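# Place bottle and pill vial onto their printed mat shapes

## Task

Set the bottle and the pill vial onto the outlines printed on the mat, each matching its own outline (each item is scored separately). Both must end fully on the mat, not inside, on top of or beneath each other, with no other object on the mat, and nothing may be left tipped over. The reference image is called manual.

## Robot and tools

Robot: two arms, left_arm and right_arm, each ending in a sixteen-motor LEAP-style hand. right_arm has a right hand; left_arm has a mirrored left hand. Bases in the scene frame: left_arm at (+0.037, +0.279, 0) m, right_arm at (+0.049, -0.248, 0) m, both turned very slightly about z. A camera stand sits behind the arms.

Frames: the scene frame has its origin at table height, midway between the nominal bases, +x out over the table, +y toward left_arm, +z up. Hand poses, targets, velocities and wrist-camera poses are reported in each arm's own base frame. Fixed cameras and the table use the scene frame. Hand point axes (right hand): +z runs along straight fingers toward the tips, +y points out of the palm face, +x goes across the palm away from the thumb. On the left hand +x points toward the thumb. A rigid mast on the palm side near the wrist can collide with things.

execute_actions(actions, cameras): actions holds up to 15 actions, run in order. Each action is a table of up to 15 rows, and each row is one 1/30 s control step. If the table has fewer rows, its last row repeats until 15 steps are done, so one action lasts 0.5 s. Every row is a single flat list of 48 numbers covering both arms, each in [-1, 1].
- Numbers 1-6: left_arm dx, dy, dz, rx, ry, rz.
- Numbers 7-22: the 16 left-hand hinge goals.
- Numbers 23-24: left current_limit, speed.
- Numbers 25-30, 31-46 and 47-48: the same three groups for right_arm.

dx..rz are offsets along the arm's own base axes, measured from the Hand target as it stood when that action began. They are not absolute poses, and each row counts from the action's start, not from the row before it. Scale: 1.0 = 0.6 m of travel or 180 degrees of turn. rx, ry, rz together form one rotation vector applied about the target position. Sending the same offset again moves the arm further. An all-zero action re-requests the current target. Each step, orientation is clipped to within 40 degrees of the measured orientation. The hand often stops short of its target, especially under load or at long reach, and the elbow sags. If it settles short, send the remaining gap as a fresh offset, or command it higher.

Hand numbers, in this order: index_mcp, index_abd, index_pip, index_dip, thumb_cmc, thumb_axl, thumb_mcp, thumb_ipl, middle_mcp, middle_abd, middle_pip, middle_dip, ring_mcp, ring_abd, ring_pip, ring_dip. These are absolute hinge goals, scaled linearly between the hinge's stops.
- Moving toward -1 curls the fingers (mcp, pip, dip).
- Straight positions: mcp +0.75, abd 0.00, pip +0.58, dip +0.70, thumb_cmc +0.71, thumb_axl +0.68, thumb_mcp +0.23, thumb_ipl +0.17.
- thumb_cmc toward -1 swings the thumb from beside the palm to in front of it.
- A 0 in a hand slot is a real goal, not 'no change'. To leave a hand as it is, resend its hand_goal, current_limit and speed.

current_limit maps -1..+1 onto 0..550 mA (minimum 11 mA); it starts at +0.4. speed sets the goal rate as (speed+1)/2 × 8.5 rad/s; it starts at -0.6. Both persist once set. A finger presses only while its goal lies past the object's surface.

cameras: names from cam_high, cam_low (504x504), cam_left_wrist, cam_right_wrist (616x616, fisheye), or ["all"]. An unknown name invalidates the call. If omitted, images come only with an empty actions list.

Results give per arm:
- end_effector_position (m) and end_effector_quat_wxyz in that arm's base frame.
- Hand target: the next offsets count from this.
- Joint positions, velocities and torques. Torques include gravity, and numbers 3 and 4 wrap at ±28 N m.
- hand_goal, hand_measured, hand_current_ma (positive means pushing toward -1).
- hand_state per motor: moving, goal, blocked or overload.
- hand_current_limit and hand_speed.
- Motor temperatures, and a MOTOR HOT line at 85 °C.
Each result ends with the scene number.

zoom_image(camera, region=[x0,y0,x1,y1]) gives a closer look at part of the latest image from that camera, at most 504x504 px. show_instructions() shows the reference image. read_manual(section) returns only licence text. finished_scene(scene) ends the scene for good; call it once the task is complete and everything will stay where it is.

Avoid the following:
- Dropping objects from height, releasing them while they are still moving, or slamming and hard pushing.
- Striking the table or fixed parts.
- Letting anything leave the table or tip over.
- Letting the two arms touch, or one hand grip the other's fingers.
- Holding current at or above 495 mA for 5 s, which shuts a motor down for 10 s.
- Heavy static loads or unreachable targets, which heat motors; at 100 °C the arm drops.

An arm stop discards any commands sent during it. Objects may be nudged by outside pushes, so check placement before finishing.

Each tool is called after "Emit:" in YAML: its name, and indented under it one key for each argument.

Reference images:

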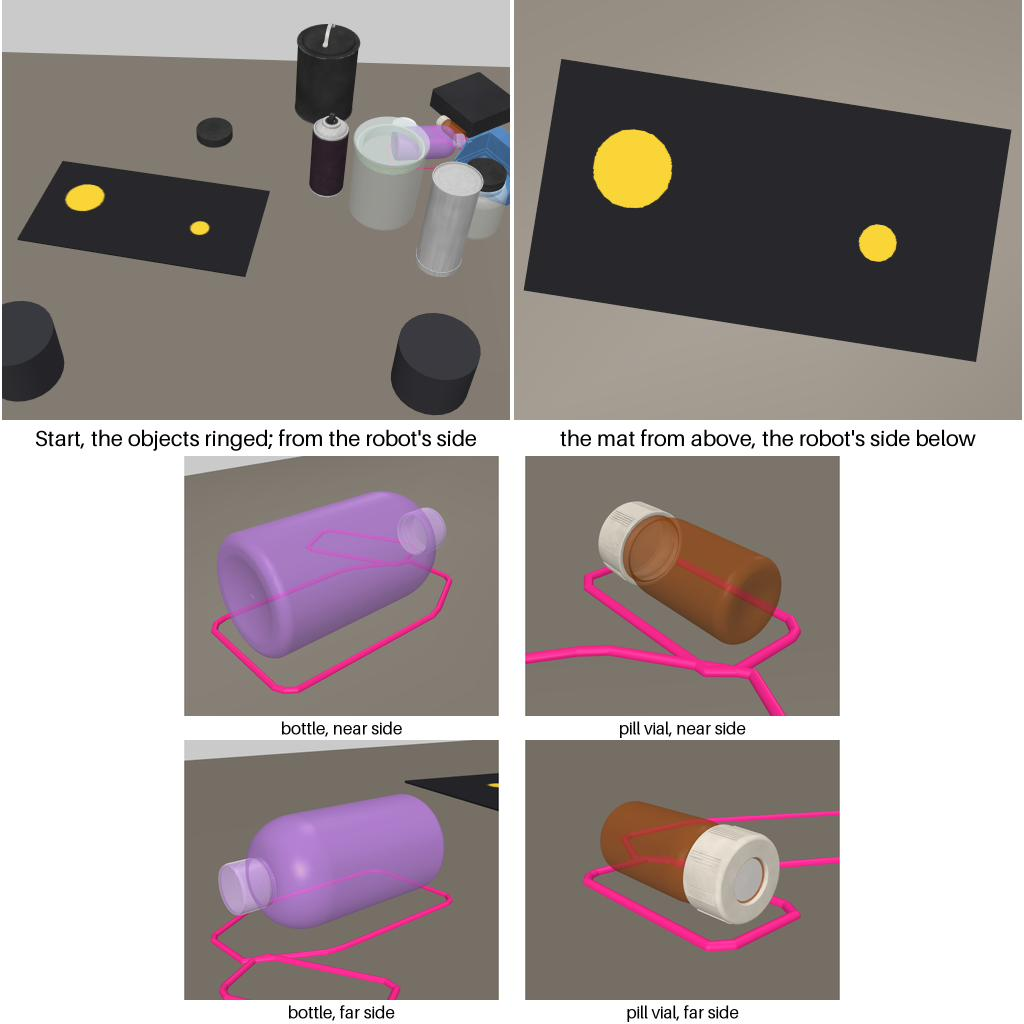

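## Session

Emit:
execute_actions:
  actions: []

Scene clock: 0.00 s.
left_arm: end_effector_position=(+0.6464, +0.1030, +0.3631) hand_goal=(+0.754, +0.000, +0.576, +0.696, +0.714, +0.678, +0.226, +0.168, +0.754, +0.000, +0.576, +0.696, +0.754, +0.000, +0.576, +0.696) hand_measured=(+0.754, +0.000, +0.576, +0.696, +0.714, +0.678, +0.226, +0.168, +0.754, +0.000, +0.576, +0.696, +0.754, +0.000, +0.576, +0.696) hand_current_ma=(+0, +0, +0, +0, +0, +0, +0, +0, +0, +0, +0, +0, +0, +0, +0, +0) hand_state=(goal, goal, goal, goal, goal, goal, goal, goal, goal, goal, goal, goal, goal, goal, goal, goal) hand_current_limit=0.40 hand_speed=-0.60 end_effector_quat_wxyz=(-0.128, +0.705, +0.659, +0.230) | right_arm: end_effector_position=(+0.5008, -0.2326, +0.3049) hand_goal=(+0.754, +0.000, +0.576, +0.696, +0.714, +0.678, +0.226, +0.168, +0.754, +0.000, +0.576, +0.696, +0.754, +0.000, +0.576, +0.696) hand_measured=(+0.754, +0.000, +0.576, +0.696, +0.714, +0.678, +0.226, +0.168, +0.754, +0.000, +0.576, +0.696, +0.754, +0.000, +0.576, +0.696) hand_current_ma=(+0, +0, +0, +0, +0, +0, +0, +0, +0, +0, +0, +0, +0, +0, +0, +0) hand_state=(goal, goal, goal, goal, goal, goal, goal, goal, goal, goal, goal, goal, goal, goal, goal, goal) hand_current_limit=0.40 hand_speed=-0.60 end_effector_quat_wxyz=(-0.195, +0.856, -0.180, +0.443)
Joint positions: left_arm=[0.015 1.721 1.902 -1.565 -0.503 0.13] | right_arm=[-0.484 1.314 1.282 -0.652 -0.571 1.777]
Joint velocities: within noise
Joint torques (N m): no reading
Motor temperatures (°C): left_arm=[30 24 27 26 28 27] | right_arm=[32 28 25 27 25 29]
Heat: left arm: hottest waist 30 °C; right arm: hottest waist 32 °C.
Hand target: left_arm +0.6519, +0.1030, +0.3661; -0.125, +0.704, +0.659, +0.234 | right_arm +0.5063, -0.2356, +0.3165; -0.192, +0.853, -0.176, +0.452

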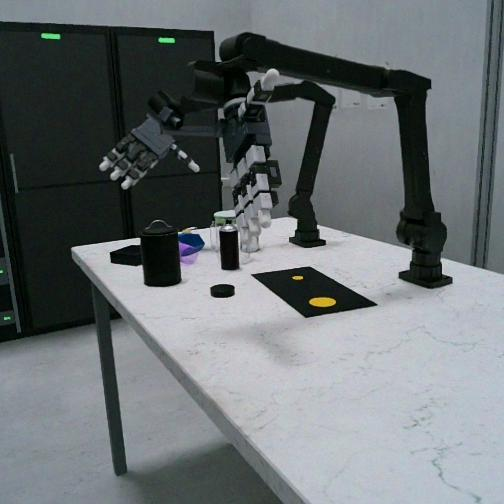

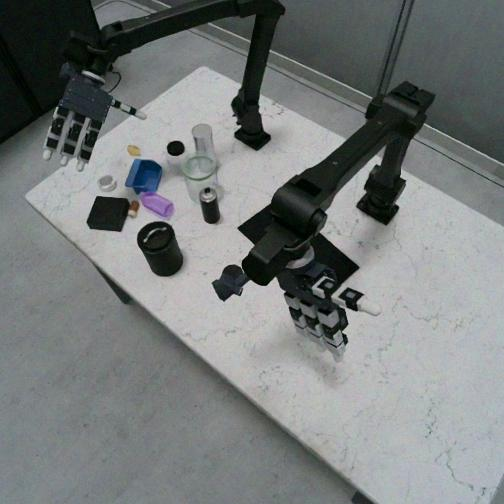

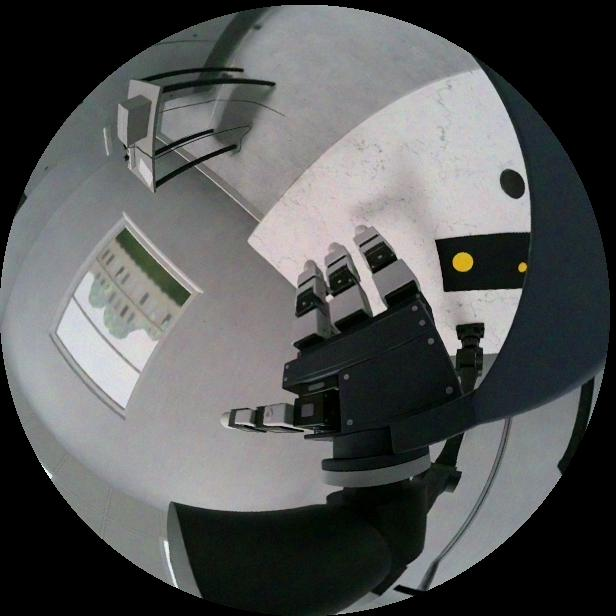

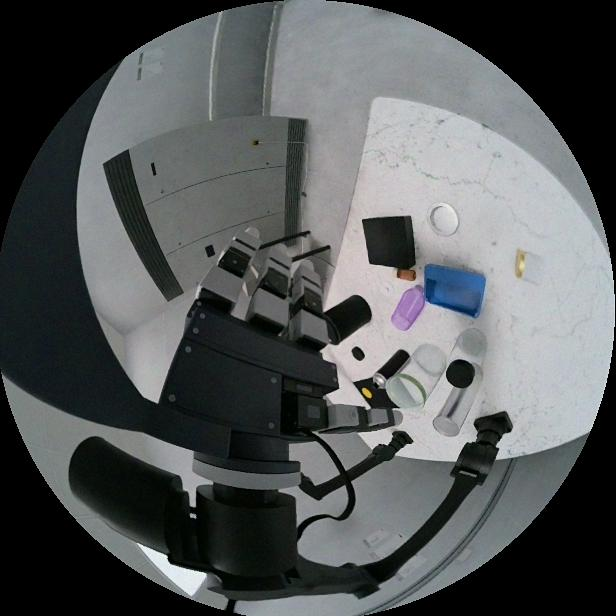

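Emit:
zoom_image:
  camera: "cam_low"
  region: [20, 60, 300, 340]

Emit:
zoom_image:
  camera: "cam_right_wrist"
  region: [310, 180, 550, 460]

Emit:
zoom_image:
  camera: "cam_high"
  region: [80, 190, 400, 350]

Scaled by 1.800 from the camera's 504x504 image, which has a finer 720x720 frame.

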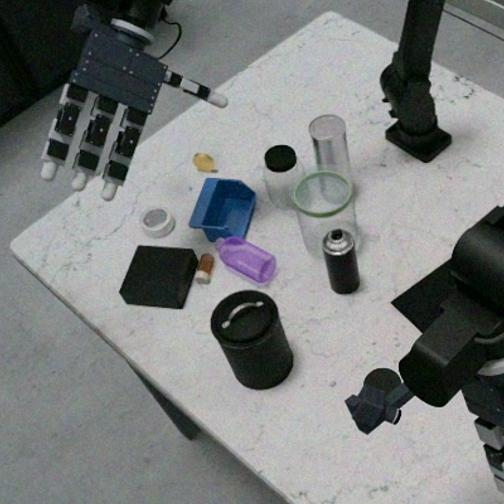

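Scaled by 1.800 from the camera's 616x616 image, which has a finer 880x880 frame.

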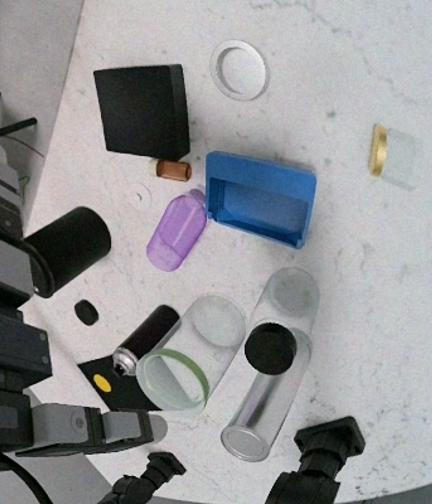

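Scaled by 1.575 from the camera's 504x504 image, which has a finer 720x720 frame.

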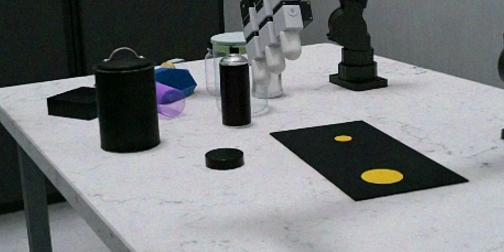

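Emit:
execute_actions:
  actions:
    - [[-0.08,0.14,0.08,0,0,0.1,0.754,0,0.576,0.696,0.714,0.678,0.226,0.168,0.754,0,0.576,0.696,0.754,0,0.576,0.696,0.4,-0.6,0,0.03,0.06,-0.0196,0.065,0.158,0.753,0,-0.299,0.551,-0.571,0.678,0.056,-0.049,1,0,1,1,1,0,1,1,0.4,-0.6]]
    - [[-0.08,0.16,0,0,0,0.1,0.754,0,0.576,0.696,0.714,0.678,0.226,0.168,0.754,0,0.576,0.696,0.754,0,0.576,0.696,0.4,-0.6,0,0.03,0.05,-0.0196,0.065,0.158,0.753,0,-0.299,0.551,-0.571,0.678,0.056,-0.049,1,0,1,1,1,0,1,1,0.4,-0.6]]
    - [[-0.1,0.16,0,0,0,0.1,0.754,0,0.576,0.696,0.714,0.678,0.226,0.168,0.754,0,0.576,0.696,0.754,0,0.576,0.696,0.4,-0.6,0,0.03,0.05,-0.0196,0.065,0.158,0.753,0,-0.299,0.551,-0.571,0.678,0.056,-0.049,1,0,1,1,1,0,1,1,0.4,-0.6]]
    - [[-0.15,0.16,0,0,0,0.1,0.754,0,0.576,0.696,0.714,0.678,0.226,0.168,0.754,0,0.576,0.696,0.754,0,0.576,0.696,0.4,-0.6,0,0.03,0,-0.0196,0.065,0.158,0.753,0,-0.299,0.551,-0.571,0.678,0.056,-0.049,1,0,1,1,1,0,1,1,0.4,-0.6]]
    - [[-0.15,0.16,0,0,0,0,0.754,0,0.576,0.696,0.714,0.678,0.226,0.168,0.754,0,0.576,0.696,0.754,0,0.576,0.696,0.4,-0.6,0,0.02,0,-0.0196,0.065,0.158,0.753,0,-0.299,0.551,-0.571,0.678,0.056,-0.049,1,0,1,1,1,0,1,1,0.4,-0.6]]
    - [[0,0,0,0,0,0,0.754,0,0.576,0.696,0.714,0.678,0.226,0.168,0.754,0,0.576,0.696,0.754,0,0.576,0.696,0.4,-0.6,0,0,0,0,0,0,0.753,0,-0.299,0.551,-0.571,0.678,0.056,-0.049,1,0,1,1,1,0,1,1,0.4,-0.6]]
  cameras: ["all"]

Scene clock: 20.97 s.
left_arm: end_effector_position=(+0.3102, +0.5611, +0.4120) hand_goal=(+0.754, +0.000, +0.576, +0.696, +0.714, +0.678, +0.226, +0.168, +0.754, +0.000, +0.576, +0.696, +0.754, +0.000, +0.576, +0.696) hand_measured=(+0.754, +0.000, +0.576, +0.696, +0.716, +0.678, +0.224, +0.168, +0.754, +0.000, +0.576, +0.696, +0.754, +0.000, +0.576, +0.696) hand_current_ma=(+0, -2, +1, +0, +3, -2, -8, -1, +1, -2, +1, +0, +1, -1, +1, +0) hand_state=(goal, goal, goal, goal, goal, goal, goal, goal, goal, goal, goal, goal, goal, goal, goal, goal) hand_current_limit=0.40 hand_speed=-0.60 end_effector_quat_wxyz=(-0.211, +0.203, +0.935, +0.200) | right_arm: end_effector_position=(+0.5075, -0.1580, +0.4079) hand_goal=(+0.754, +0.000, -0.298, +0.552, -0.570, +0.678, +0.056, -0.048, +1.000, +0.000, +1.000, +1.000, +1.000, +0.000, +1.000, +1.000) hand_measured=(+0.754, +0.000, -0.294, +0.556, -0.570, +0.678, +0.054, -0.046, +0.990, +0.000, +0.994, +0.996, +0.990, +0.000, +0.994, +0.996) hand_current_ma=(+0, +0, +1, +0, +0, +0, +0, +0, -4, +0, -1, -1, -4, +0, -1, -1) hand_state=(goal, goal, goal, goal, goal, goal, goal, goal, goal, goal, goal, goal, goal, goal, goal, goal) hand_current_limit=0.40 hand_speed=-0.60 end_effector_quat_wxyz=(+0.135, +0.655, +0.742, -0.044)
Joint positions: left_arm=[0.866 1.73 1.996 -1.662 -0.565 -0.227] | right_arm=[-0.26 1.419 1.728 -1.674 0.199 -0.404]
Joint torques (N m): left_arm=[-0.21 -15.74 15.43 0.38 -0.92 0.26] | right_arm=[0.38 -12.57 8.85 0.83 0.29 0.04]
Motor temperatures (°C): left_arm=[30 26 32 26 29 27] | right_arm=[32 29 31 27 26 29]
Heat: left arm: hottest elbow 32 °C; right arm: hottest waist 32 °C.
Hand target: left_arm +0.3160, +0.5708, +0.4138; -0.238, +0.182, +0.947, +0.115 | right_arm +0.5063, -0.1516, +0.4127; -0.150, +0.653, +0.718, -0.187
Off the commanded pose: left_arm 0.012 m, 10 deg | right_arm 0.008 m, 37 deg; orientation clipped at the end of an earlier action of this call.
joint sent to its limit (left arm) — joint 4 (wrist pitch), lower limit. The joint targets are off in orientation, not in position.
joint sent to its limit (right arm) — joint 4 (wrist pitch), lower limit. The joint targets are off in orientation, not in position.

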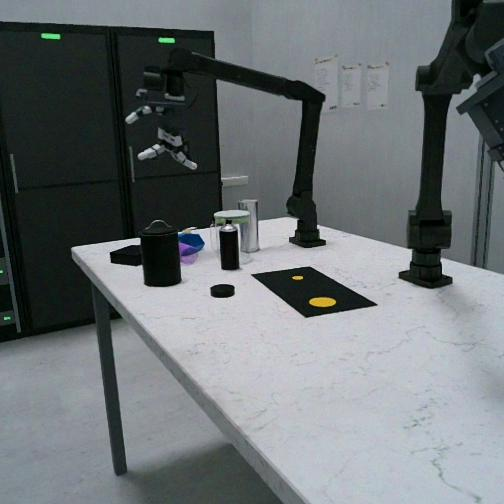

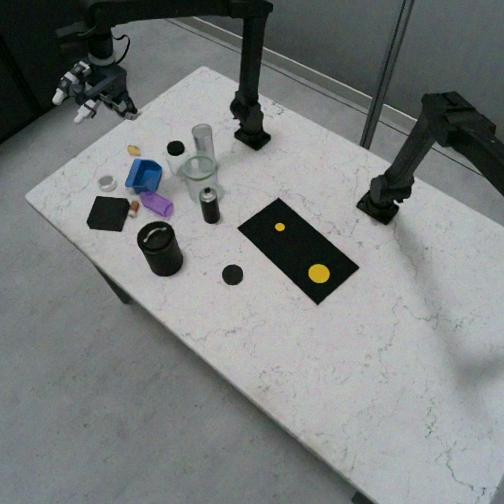

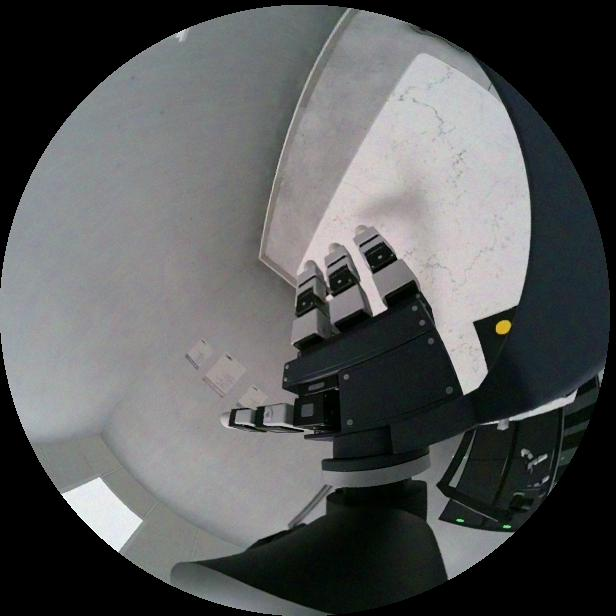

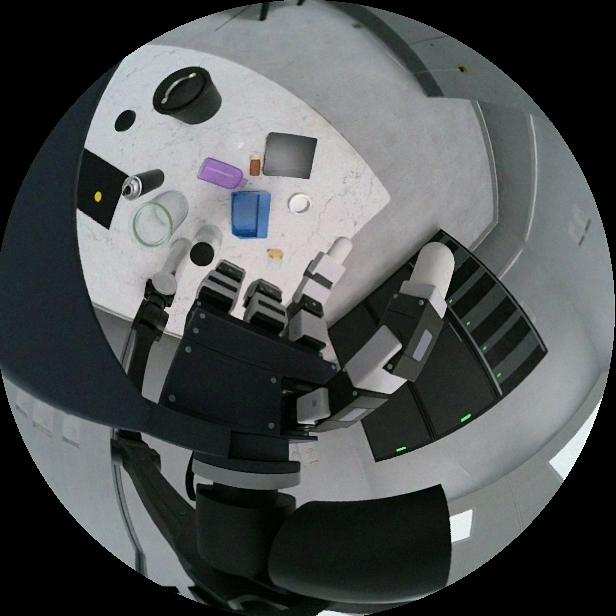

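Emit:
execute_actions:
  actions:
    - [[0,0,0,0,0,0,0.754,0,0.576,0.696,0.714,0.678,0.226,0.168,0.754,0,0.576,0.696,0.754,0,0.576,0.696,0.4,-0.6,0,0,-0.03,-0.028,-0.048,-0.144,0.753,0.25,0.576,0.696,0.714,0.678,0.226,0.168,0.753,-0.25,0.576,0.696,1,0,1,1,0.4,-0.6]]
    - [[0,0,0,0,0,0,0.754,0,0.576,0.696,0.714,0.678,0.226,0.168,0.754,0,0.576,0.696,0.754,0,0.576,0.696,0.4,-0.6,-0.01,-0.01,-0.06,-0.028,-0.048,-0.144,0.753,0.25,0.576,0.696,0.714,0.678,0.226,0.168,0.753,-0.25,0.576,0.696,1,0,1,1,0.4,-0.6]]
    - [[0,0,0,0,0,0,0.754,0,0.576,0.696,0.714,0.678,0.226,0.168,0.754,0,0.576,0.696,0.754,0,0.576,0.696,0.4,-0.6,-0.012,-0.01,-0.04,-0.028,-0.048,-0.144,0.753,0.25,0.576,0.696,0.714,0.678,0.226,0.168,0.753,-0.25,0.576,0.696,1,0,1,1,0.4,-0.6]]
    - [[0,0,0,0,0,0,0.754,0,0.576,0.696,0.714,0.678,0.226,0.168,0.754,0,0.576,0.696,0.754,0,0.576,0.696,0.4,-0.6,0,0,0,0,0,0,0.753,0.25,0.576,0.696,0.714,0.678,0.226,0.168,0.753,-0.25,0.576,0.696,1,0,1,1,0.4,-0.6]]
  cameras: ["cam_low","cam_right_wrist"]

Emit:
zoom_image:
  camera: "cam_right_wrist"
  region: [180, 60, 460, 340]

Emit:
zoom_image:
  camera: "cam_low"
  region: [30, 100, 380, 310]

Scene clock: 29.23 s.
left_arm: end_effector_position=(+0.3102, +0.5611, +0.4120) hand_goal=(+0.754, +0.000, +0.576, +0.696, +0.714, +0.678, +0.226, +0.168, +0.754, +0.000, +0.576, +0.696, +0.754, +0.000, +0.576, +0.696) hand_measured=(+0.754, +0.000, +0.576, +0.696, +0.716, +0.678, +0.224, +0.168, +0.754, +0.000, +0.576, +0.696, +0.754, +0.000, +0.576, +0.696) hand_current_ma=(+0, -2, +1, +0, +3, -2, -8, -1, +1, -2, +1, +0, +1, -1, +1, +0) hand_state=(goal, goal, goal, goal, goal, goal, goal, goal, goal, goal, goal, goal, goal, goal, goal, goal) hand_current_limit=0.40 hand_speed=-0.60 end_effector_quat_wxyz=(-0.211, +0.203, +0.935, +0.199) | right_arm: end_effector_position=(+0.4845, -0.1655, +0.3248) hand_goal=(+0.754, +0.250, +0.576, +0.696, +0.714, +0.678, +0.226, +0.168, +0.754, -0.250, +0.576, +0.696, +1.000, +0.000, +1.000, +1.000) hand_measured=(+0.754, +0.244, +0.574, +0.694, +0.712, +0.678, +0.216, +0.164, +0.756, -0.246, +0.578, +0.700, +0.990, +0.000, +0.994, +0.996) hand_current_ma=(+0, -1, +0, +0, +0, +0, -5, -1, +0, +0, +0, +0, -3, +0, -1, -1) hand_state=(goal, goal, goal, goal, goal, goal, goal, goal, goal, goal, goal, goal, goal, goal, goal, goal) hand_current_limit=0.40 hand_speed=-0.60 end_effector_quat_wxyz=(+0.015, +0.989, +0.143, +0.026)
Joint positions: left_arm=[0.866 1.73 1.996 -1.662 -0.565 -0.227] | right_arm=[-0.154 1.591 1.754 -1.676 0.014 1.129]
Joint torques (N m): left_arm=[-0.26 -15.79 15.43 0.42 -0.93 0.26] | right_arm=[0.97 -14.92 11.37 0.31 -0.03 0.14]
Heat: left arm: hottest elbow 33 °C; right arm: hottest waist 32 °C.
Hand target: left_arm +0.3160, +0.5708, +0.4138; -0.238, +0.182, +0.947, +0.115 | right_arm +0.4931, -0.1637, +0.3346; -0.001, +0.990, +0.140, +0.002
Off the commanded pose: left_arm 0.012 m, 11 deg | right_arm 0.013 m, 3 deg.
joint sent to its limit (left arm) — joint 4 (wrist pitch), lower limit. The joint targets are off in orientation, not in position.
joint sent to its limit (right arm) — joint 4 (wrist pitch), lower limit. The joint targets are off in orientation, not in position.
Images, in order (width x height): cam_low 504x504, cam_right_wrist 616x616.

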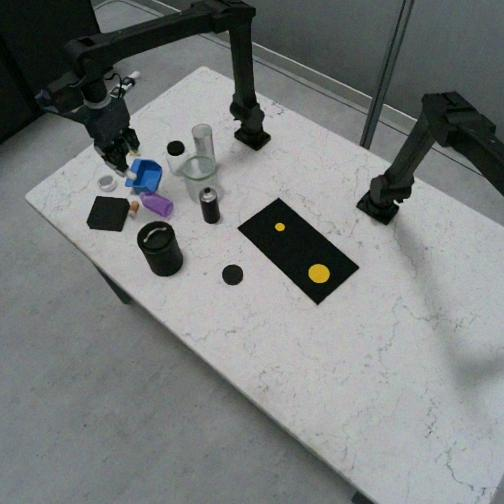

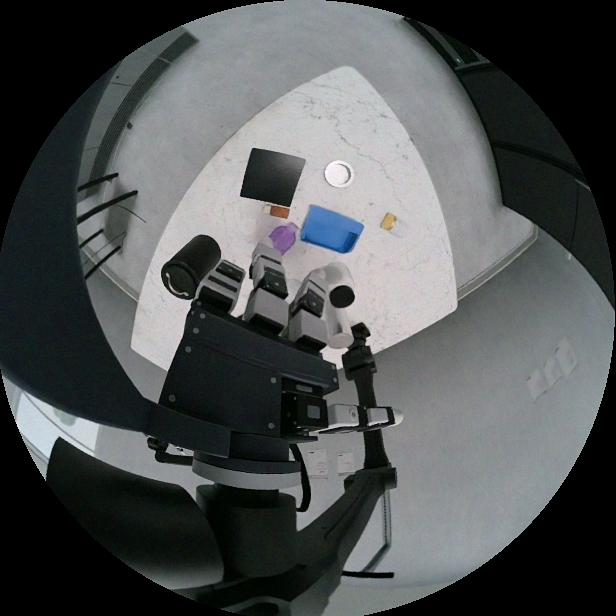

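Scaled by 1.800 from the camera's 616x616 image, which has a finer 880x880 frame.

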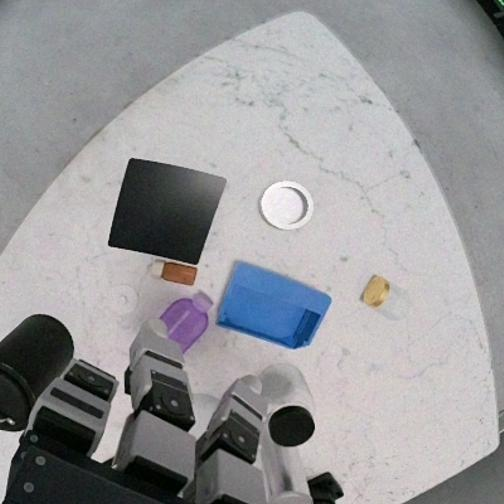

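Scaled by 1.440 from the camera's 504x504 image, which has a finer 720x720 frame.

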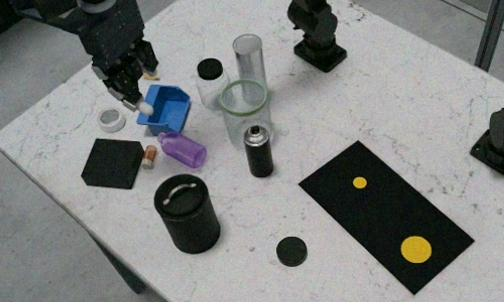

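Emit:
execute_actions:
  actions:
    - [[0,0,0,0,0,0,0.754,0,0.576,0.696,0.714,0.678,0.226,0.168,0.754,0,0.576,0.696,0.754,0,0.576,0.696,0.4,-0.6,-0.068,-0.089,-0.03,0,0,0,0.753,0,0.576,0.696,0.714,0.678,0.226,0.168,1,0,1,1,1,0,1,1,0.4,-0.6]]
    - [[0,0,0,0,0,0,0.754,0,0.576,0.696,0.714,0.678,0.226,0.168,0.754,0,0.576,0.696,0.754,0,0.576,0.696,0.4,-0.6,0,0,-0.11,0,0,0,0.753,0,0.576,0.696,0.714,0.678,0.226,0.168,1,0,1,1,1,0,1,1,0.4,-0.6]]
    - [[0,0,0,0,0,0,0.754,0,0.576,0.696,0.714,0.678,0.226,0.168,0.754,0,0.576,0.696,0.754,0,0.576,0.696,0.4,-0.6,0,0,-0.04,0,0,0,0.753,0,0.576,0.696,0.714,0.678,0.226,0.168,1,0,1,1,1,0,1,1,0.4,-0.6]]
  cameras: ["cam_low","cam_right_wrist"]

Emit:
zoom_image:
  camera: "cam_right_wrist"
  region: [180, 80, 460, 360]

Emit:
zoom_image:
  camera: "cam_low"
  region: [70, 100, 230, 260]

Scene clock: 34.37 s.
left_arm: end_effector_position=(+0.3102, +0.5611, +0.4120) hand_goal=(+0.754, +0.000, +0.576, +0.696, +0.714, +0.678, +0.226, +0.168, +0.754, +0.000, +0.576, +0.696, +0.754, +0.000, +0.576, +0.696) hand_measured=(+0.754, +0.000, +0.576, +0.696, +0.716, +0.678, +0.224, +0.168, +0.754, +0.000, +0.576, +0.696, +0.754, +0.000, +0.576, +0.696) hand_current_ma=(+0, -2, +1, +0, +3, -2, -8, -1, +1, -2, +1, +0, +1, -1, +1, +0) hand_state=(goal, goal, goal, goal, goal, goal, goal, goal, goal, goal, goal, goal, goal, goal, goal, goal) hand_current_limit=0.40 hand_speed=-0.60 end_effector_quat_wxyz=(-0.211, +0.203, +0.935, +0.199) | right_arm: end_effector_position=(+0.4463, -0.2181, +0.2315) hand_goal=(+0.754, +0.000, +0.576, +0.696, +0.714, +0.678, +0.226, +0.168, +1.000, +0.000, +1.000, +1.000, +1.000, +0.000, +1.000, +1.000) hand_measured=(+0.754, +0.002, +0.574, +0.694, +0.712, +0.678, +0.218, +0.164, +0.988, -0.004, +0.994, +0.996, +0.992, +0.000, +0.994, +0.996) hand_current_ma=(+0, +0, +0, +0, +0, +0, -4, -1, -4, +0, -1, -1, -3, +0, -1, -1) hand_state=(goal, goal, goal, goal, goal, goal, goal, goal, goal, goal, goal, goal, goal, goal, goal, goal) hand_current_limit=0.40 hand_speed=-0.60 end_effector_quat_wxyz=(+0.000, +0.991, +0.134, +0.000)
Joint positions: left_arm=[0.866 1.73 1.996 -1.662 -0.565 -0.227] | right_arm=[-0.283 1.554 1.472 -1.488 0 1.018]
Joint torques (N m): left_arm=[-0.21 -15.68 15.46 0.4 -0.92 0.26] | right_arm=[0.15 -13.51 8.08 1.31 -0.17 0.04]
Heat: left arm: hottest elbow 34 °C; right arm: hottest waist 32 °C.
Hand target: left_arm +0.3160, +0.5708, +0.4138; -0.238, +0.182, +0.947, +0.115 | right_arm +0.4524, -0.2170, +0.2267; -0.001, +0.990, +0.140, +0.002
Off the commanded pose: left_arm 0.012 m, 11 deg | right_arm 0.008 m, 1 deg.
joint sent to its limit (left arm) — joint 4 (wrist pitch), lower limit. The joint targets are off in orientation, not in position.
Images, in order (width x height): cam_low 504x504, cam_right_wrist 616x616.

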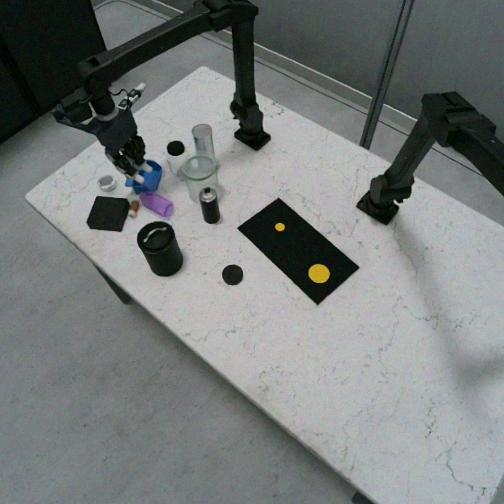

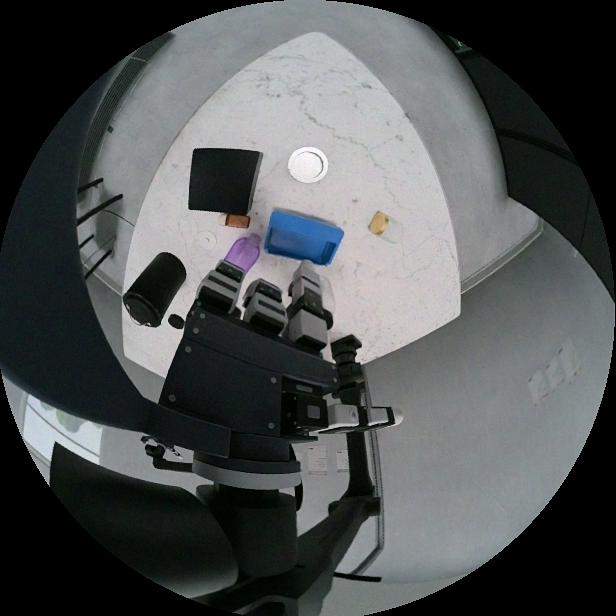

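Scaled by 1.800 from the camera's 616x616 image, which has a finer 880x880 frame.

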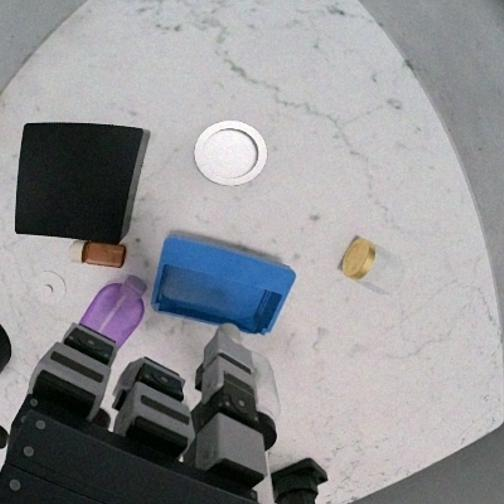

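Scaled by 3.150 from the camera's 504x504 image, which has a finer 720x720 frame.

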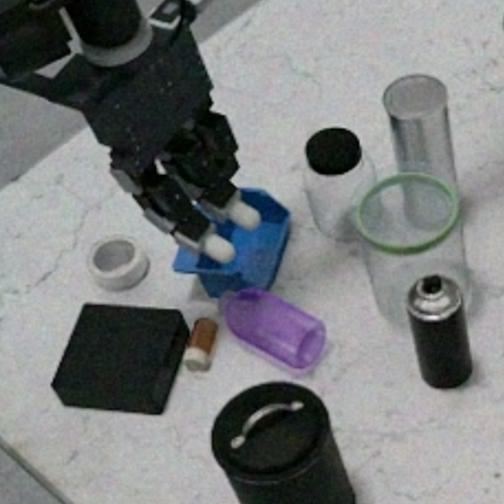

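Emit:
execute_actions:
  actions:
    - [[0,0,0,0,0,0,0.754,0,0.576,0.696,0.714,0.678,0.226,0.168,0.754,0,0.576,0.696,0.754,0,0.576,0.696,0.4,-0.6,0,0,-0.113,0,0,0,0.753,0,0.576,0.696,0.714,0.678,0.226,0.168,1,0,1,1,1,0,1,1,0.4,-0.6]]
    - [[0,0,0,0,0,0,0.754,0,0.576,0.696,0.714,0.678,0.226,0.168,0.754,0,0.576,0.696,0.754,0,0.576,0.696,0.4,-0.6,0,0,0,0,0,0,0.753,0,0.576,0.696,0.714,0.678,0.226,0.168,1,0,1,1,1,0,1,1,0.4,-0.6]]
    - [[0,0,0,0,0,0,0.754,0,0.576,0.696,0.714,0.678,0.226,0.168,0.754,0,0.576,0.696,0.754,0,0.576,0.696,0.4,-0.6,-0.04,0,0,0,0,0,0.753,0,0.576,0.696,0.714,0.678,0.226,0.168,1,0,1,1,1,0,1,1,0.4,-0.6]]
    - [[0,0,0,0,0,0,0.754,0,0.576,0.696,0.714,0.678,0.226,0.168,0.754,0,0.576,0.696,0.754,0,0.576,0.696,0.4,-0.6,-0.03,-0.01,0,0,0,0,0.753,0,0.576,0.696,0.714,0.678,0.226,0.168,1,0,1,1,1,0,1,1,0.4,-0.6]]
    - [[0,0,0,0,0,0,0.754,0,0.576,0.696,0.714,0.678,0.226,0.168,0.754,0,0.576,0.696,0.754,0,0.576,0.696,0.4,-0.6,-0.03,-0.01,0,0,0,0,0.753,0,0.576,0.696,0.714,0.678,0.226,0.168,1,0,1,1,1,0,1,1,0.4,-0.6]]
  cameras: ["cam_right_wrist"]

Emit:
zoom_image:
  camera: "cam_right_wrist"
  region: [160, 80, 440, 360]

Scene clock: 38.57 s.
left_arm: end_effector_position=(+0.3102, +0.5611, +0.4120) hand_goal=(+0.754, +0.000, +0.576, +0.696, +0.714, +0.678, +0.226, +0.168, +0.754, +0.000, +0.576, +0.696, +0.754, +0.000, +0.576, +0.696) hand_measured=(+0.754, +0.000, +0.576, +0.696, +0.716, +0.678, +0.224, +0.168, +0.754, +0.000, +0.576, +0.696, +0.754, +0.000, +0.576, +0.696) hand_current_ma=(+0, -2, +1, +0, +3, -2, -8, -1, +1, -2, +1, +0, +1, -1, +1, +0) hand_state=(goal, goal, goal, goal, goal, goal, goal, goal, goal, goal, goal, goal, goal, goal, goal, goal) hand_current_limit=0.40 hand_speed=-0.60 end_effector_quat_wxyz=(-0.211, +0.203, +0.935, +0.199) | right_arm: end_effector_position=(+0.3925, -0.2247, +0.1556) hand_goal=(+0.754, +0.000, +0.576, +0.696, +0.714, +0.678, +0.226, +0.168, +1.000, +0.000, +1.000, +1.000, +1.000, +0.000, +1.000, +1.000) hand_measured=(+0.752, +0.000, +0.574, +0.694, +0.712, +0.678, +0.218, +0.164, +0.990, -0.002, +0.994, +0.996, +0.996, +0.000, +1.000, +1.000) hand_current_ma=(+0, +0, +0, +0, +0, +0, -3, -1, -4, +0, -1, -1, -1, +0, +0, +0) hand_state=(goal, goal, goal, goal, goal, goal, goal, goal, goal, goal, goal, goal, goal, goal, goal, goal) hand_current_limit=0.40 hand_speed=-0.60 end_effector_quat_wxyz=(-0.005, +0.990, +0.141, -0.006)
Joint positions: left_arm=[0.866 1.73 1.996 -1.662 -0.565 -0.227] | right_arm=[-0.337 1.471 1.178 -1.292 -0.004 0.952]
Joint torques (N m): left_arm=[-0.26 -15.85 15.46 0.35 -0.91 0.26] | right_arm=[-1.26 -12.98 7.34 0.95 -0.02 -0.01]
Heat: left arm: hottest elbow 35 °C; right arm: hottest waist 32 °C.
Hand target: left_arm +0.3160, +0.5708, +0.4138; -0.238, +0.182, +0.947, +0.115 | right_arm +0.3924, -0.2291, +0.1589; -0.001, +0.990, +0.140, +0.002
Off the commanded pose: left_arm 0.012 m, 11 deg | right_arm 0.006 m, 1 deg.
joint sent to its limit (left arm) — joint 4 (wrist pitch), lower limit. The joint targets are off in orientation, not in position.
Images, in order (width x height): cam_right_wrist 616x616.

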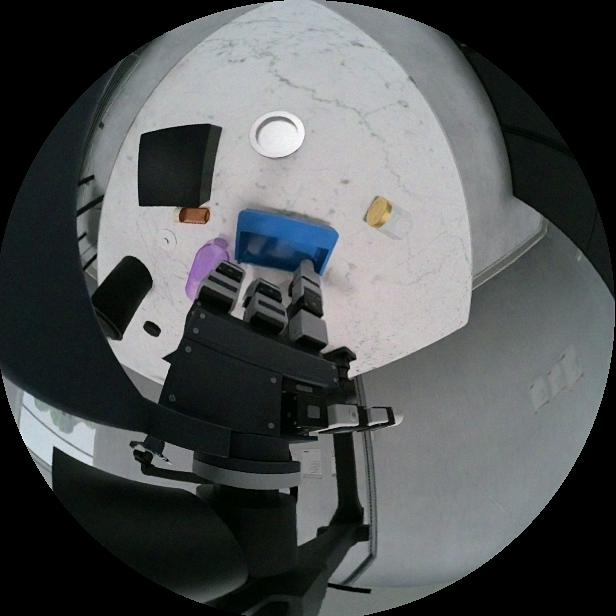

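Scaled by 1.800 from the camera's 616x616 image, which has a finer 880x880 frame.

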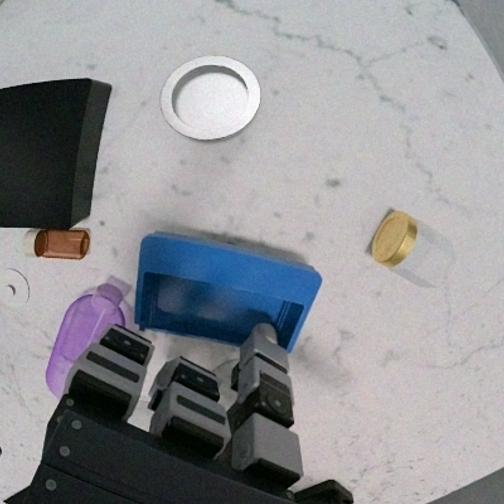

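Emit:
execute_actions:
  actions:
    - [[0,0,0,0,0,0,0.754,0,0.576,0.696,0.714,0.678,0.226,0.168,0.754,0,0.576,0.696,0.754,0,0.576,0.696,0.4,-0.6,-0.03,-0.015,0,0,0,0,0.753,0,0.576,0.696,0.714,0.678,0.226,0.168,1,0,1,1,1,0,1,1,0.4,-0.6]]
    - [[0,0,0,0,0,0,0.754,0,0.576,0.696,0.714,0.678,0.226,0.168,0.754,0,0.576,0.696,0.754,0,0.576,0.696,0.4,-0.6,-0.025,-0.015,0,0,0,0,0.753,0,0.576,0.696,0.714,0.678,0.226,0.168,1,0,1,1,1,0,1,1,0.4,-0.6]]
  cameras: ["cam_right_wrist","cam_low"]

Emit:
zoom_image:
  camera: "cam_right_wrist"
  region: [160, 80, 440, 360]

Emit:
zoom_image:
  camera: "cam_low"
  region: [70, 100, 230, 260]

Scene clock: 40.50 s.
left_arm: end_effector_position=(+0.3102, +0.5611, +0.4120) hand_goal=(+0.754, +0.000, +0.576, +0.696, +0.714, +0.678, +0.226, +0.168, +0.754, +0.000, +0.576, +0.696, +0.754, +0.000, +0.576, +0.696) hand_measured=(+0.754, +0.000, +0.576, +0.696, +0.716, +0.678, +0.224, +0.168, +0.754, +0.000, +0.576, +0.696, +0.754, +0.000, +0.576, +0.696) hand_current_ma=(+0, -2, +1, +0, +3, -2, -8, -1, +1, -2, +1, +0, +1, -1, +1, +0) hand_state=(goal, goal, goal, goal, goal, goal, goal, goal, goal, goal, goal, goal, goal, goal, goal, goal) hand_current_limit=0.40 hand_speed=-0.60 end_effector_quat_wxyz=(-0.211, +0.203, +0.935, +0.199) | right_arm: end_effector_position=(+0.3595, -0.2429, +0.1554) hand_goal=(+0.754, +0.000, +0.576, +0.696, +0.714, +0.678, +0.226, +0.168, +1.000, +0.000, +1.000, +1.000, +1.000, +0.000, +1.000, +1.000) hand_measured=(+0.752, -0.002, +0.574, +0.694, +0.712, +0.678, +0.218, +0.164, +0.990, -0.004, +0.994, +0.996, +0.996, +0.000, +1.000, +1.000) hand_current_ma=(+0, +0, +0, +0, +0, +0, -3, -1, -3, -1, -1, -1, -1, +0, +0, +0) hand_state=(goal, goal, goal, goal, goal, goal, goal, goal, goal, goal, goal, goal, goal, goal, goal, goal) hand_current_limit=0.40 hand_speed=-0.60 end_effector_quat_wxyz=(-0.006, +0.990, +0.140, -0.006)
Joint positions: left_arm=[0.866 1.73 1.996 -1.662 -0.565 -0.227] | right_arm=[-0.409 1.411 1.115 -1.29 -0.004 0.881]
Joint torques (N m): left_arm=[-0.09 -15.79 15.49 0.4 -0.92 0.26] | right_arm=[-0.56 -12.34 7.35 1.01 0.03 0.04]
Heat: left arm: hottest elbow 35 °C; right arm: hottest waist 32 °C.
Hand target: left_arm +0.3160, +0.5708, +0.4138; -0.238, +0.182, +0.947, +0.115 | right_arm +0.3592, -0.2471, +0.1588; -0.001, +0.990, +0.140, +0.002
Off the commanded pose: left_arm 0.012 m, 11 deg | right_arm 0.005 m, 1 deg.
joint sent to its limit (left arm) — joint 4 (wrist pitch), lower limit. The joint targets are off in orientation, not in position.
Images, in order (width x height): cam_low 504x504, cam_right_wrist 616x616.

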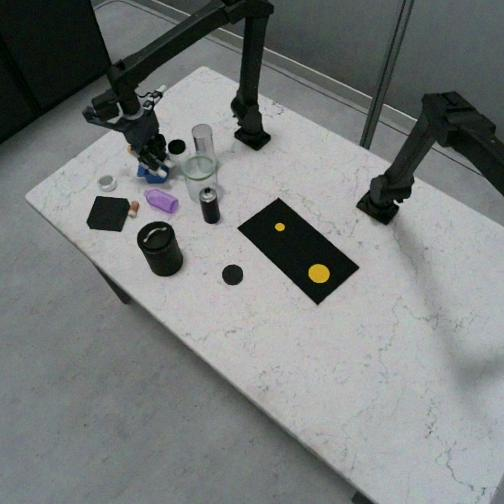

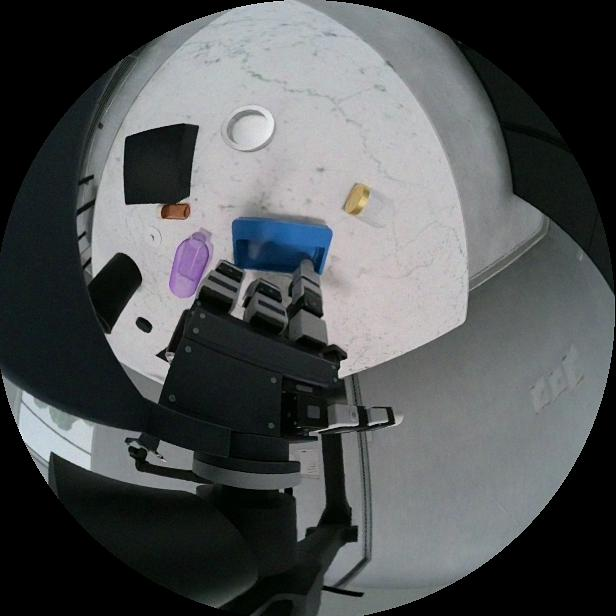

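Scaled by 1.800 from the camera's 616x616 image, which has a finer 880x880 frame.

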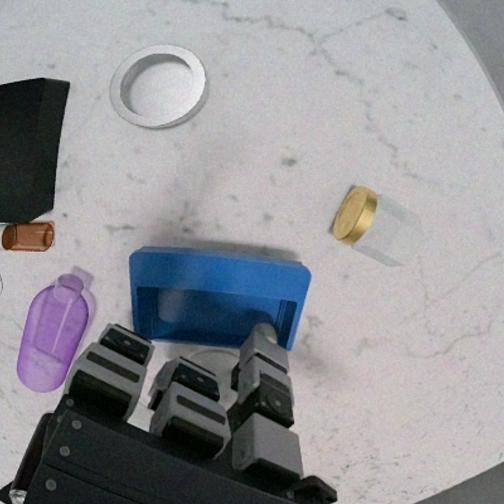

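Scaled by 3.150 from the camera's 504x504 image, which has a finer 720x720 frame.

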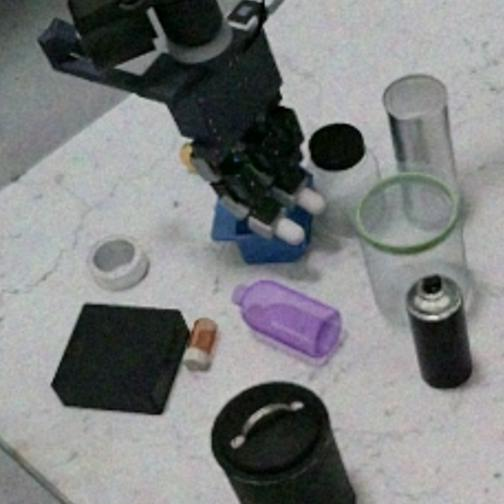

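Emit:
execute_actions:
  actions:
    - [[0,0,0,0,0,0,0.754,0,0.576,0.696,0.714,0.678,0.226,0.168,0.754,0,0.576,0.696,0.754,0,0.576,0.696,0.4,-0.6,0,0,0.1,0,0,0,0.753,0,0.576,0.696,0.714,0.678,0.226,0.168,1,0,1,1,1,0,1,1,0.4,-0.6]]
    - [[0,0,0,0,0,0,0.754,0,0.576,0.696,0.714,0.678,0.226,0.168,0.754,0,0.576,0.696,0.754,0,0.576,0.696,0.4,-0.6,0.1,0.067,0.06,0,0,0,0.753,0.22,0.576,0.696,0.714,0.678,0.226,0.168,0.753,-0.22,0.576,0.696,1,0,1,1,0.4,-0.6]]
    - [[0,0,0,0,0,0,0.754,0,0.576,0.696,0.714,0.678,0.226,0.168,0.754,0,0.576,0.696,0.754,0,0.576,0.696,0.4,-0.6,0.102,0.068,0,0,0,0,0.753,0.22,0.576,0.696,0.714,0.678,0.226,0.168,0.753,-0.22,0.576,0.696,1,0,1,1,0.4,-0.6]]
    - [[0,0,0,0,0,0,0.754,0,0.576,0.696,0.714,0.678,0.226,0.168,0.754,0,0.576,0.696,0.754,0,0.576,0.696,0.4,-0.6,0,0,-0.07,0,0,0,0.753,0.22,0.576,0.696,0.714,0.678,0.226,0.168,0.753,-0.22,0.576,0.696,1,0,1,1,0.4,-0.6]]
  cameras: ["cam_right_wrist","cam_low"]

Emit:
zoom_image:
  camera: "cam_right_wrist"
  region: [160, 120, 400, 360]

Emit:
zoom_image:
  camera: "cam_low"
  region: [70, 100, 230, 260]

Scene clock: 45.07 s.
left_arm: end_effector_position=(+0.3102, +0.5611, +0.4120) hand_goal=(+0.754, +0.000, +0.576, +0.696, +0.714, +0.678, +0.226, +0.168, +0.754, +0.000, +0.576, +0.696, +0.754, +0.000, +0.576, +0.696) hand_measured=(+0.754, +0.000, +0.576, +0.696, +0.716, +0.678, +0.224, +0.168, +0.754, +0.000, +0.576, +0.696, +0.754, +0.000, +0.576, +0.696) hand_current_ma=(+0, -2, +1, +0, +3, -2, -8, -1, +1, -2, +1, +0, +1, -1, +1, +0) hand_state=(goal, goal, goal, goal, goal, goal, goal, goal, goal, goal, goal, goal, goal, goal, goal, goal) hand_current_limit=0.40 hand_speed=-0.60 end_effector_quat_wxyz=(-0.211, +0.203, +0.935, +0.199) | right_arm: end_effector_position=(+0.4772, -0.1611, +0.2219) hand_goal=(+0.754, +0.220, +0.576, +0.696, +0.714, +0.678, +0.226, +0.168, +0.754, -0.220, +0.576, +0.696, +1.000, +0.000, +1.000, +1.000) hand_measured=(+0.752, +0.216, +0.574, +0.694, +0.712, +0.678, +0.218, +0.164, +0.754, -0.216, +0.578, +0.700, +0.994, +0.000, +1.000, +1.000) hand_current_ma=(+0, +0, +0, +0, +0, +0, -3, -1, +0, +0, +0, +0, -1, +0, +0, +0) hand_state=(goal, goal, goal, goal, goal, goal, goal, goal, goal, goal, goal, goal, goal, goal, goal, goal) hand_current_limit=0.40 hand_speed=-0.60 end_effector_quat_wxyz=(-0.001, +0.989, +0.147, +0.006)
Joint positions: left_arm=[0.866 1.73 1.996 -1.662 -0.565 -0.227] | right_arm=[-0.154 1.591 1.491 -1.461 -0.005 1.121]
Joint torques (N m): left_arm=[-0.09 -15.79 15.46 0.39 -0.92 0.25] | right_arm=[-1.55 -13.63 8.05 1.28 0.12 0.14]
Heat: left arm: hottest elbow 36 °C; right arm: hottest waist 32 °C.
Hand target: left_arm +0.3160, +0.5708, +0.4138; -0.238, +0.182, +0.947, +0.115 | right_arm +0.4804, -0.1661, +0.2127; -0.001, +0.990, +0.140, +0.002
Off the commanded pose: left_arm 0.012 m, 11 deg | right_arm 0.011 m, 1 deg.
joint sent to its limit (left arm) — joint 4 (wrist pitch), lower limit. The joint targets are off in orientation, not in position.
Images, in order (width x height): cam_low 504x504, cam_right_wrist 616x616.

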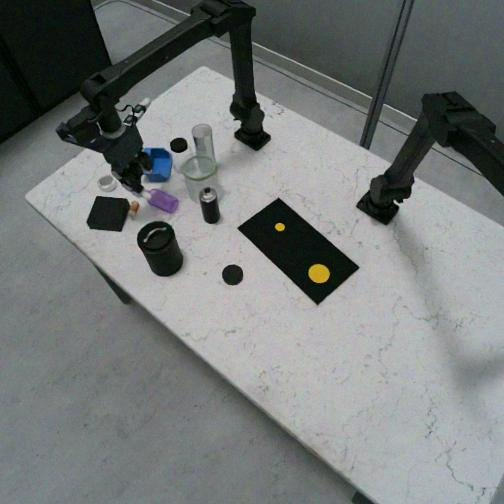

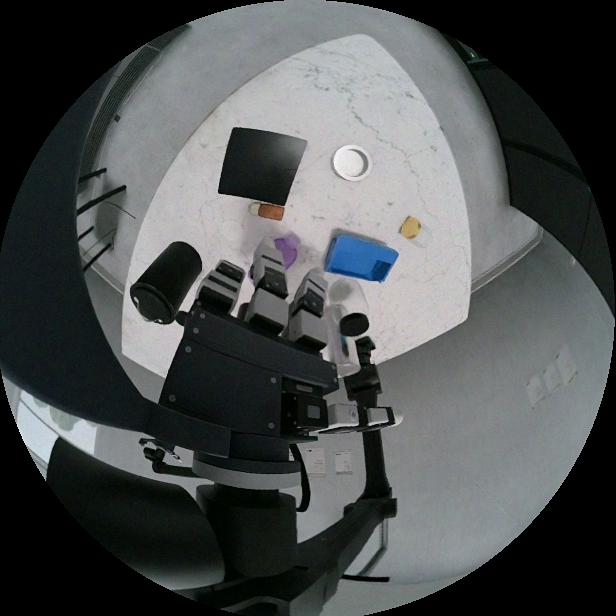

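Scaled by 2.100 from the camera's 616x616 image, which has a finer 880x880 frame.

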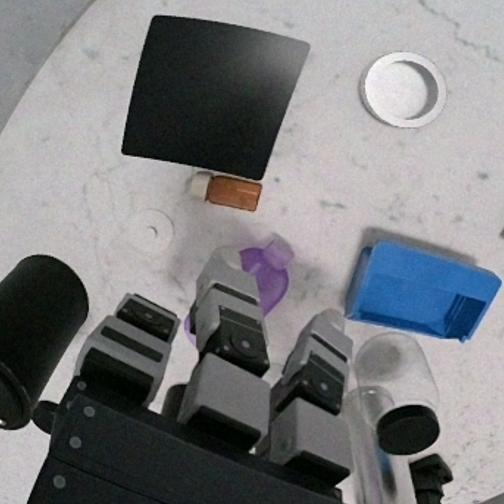

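Scaled by 3.150 from the camera's 504x504 image, which has a finer 720x720 frame.

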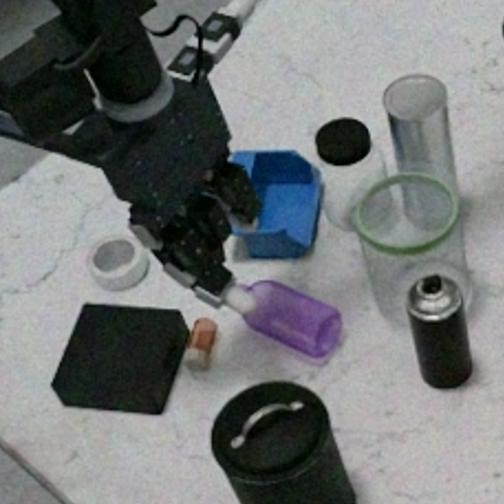

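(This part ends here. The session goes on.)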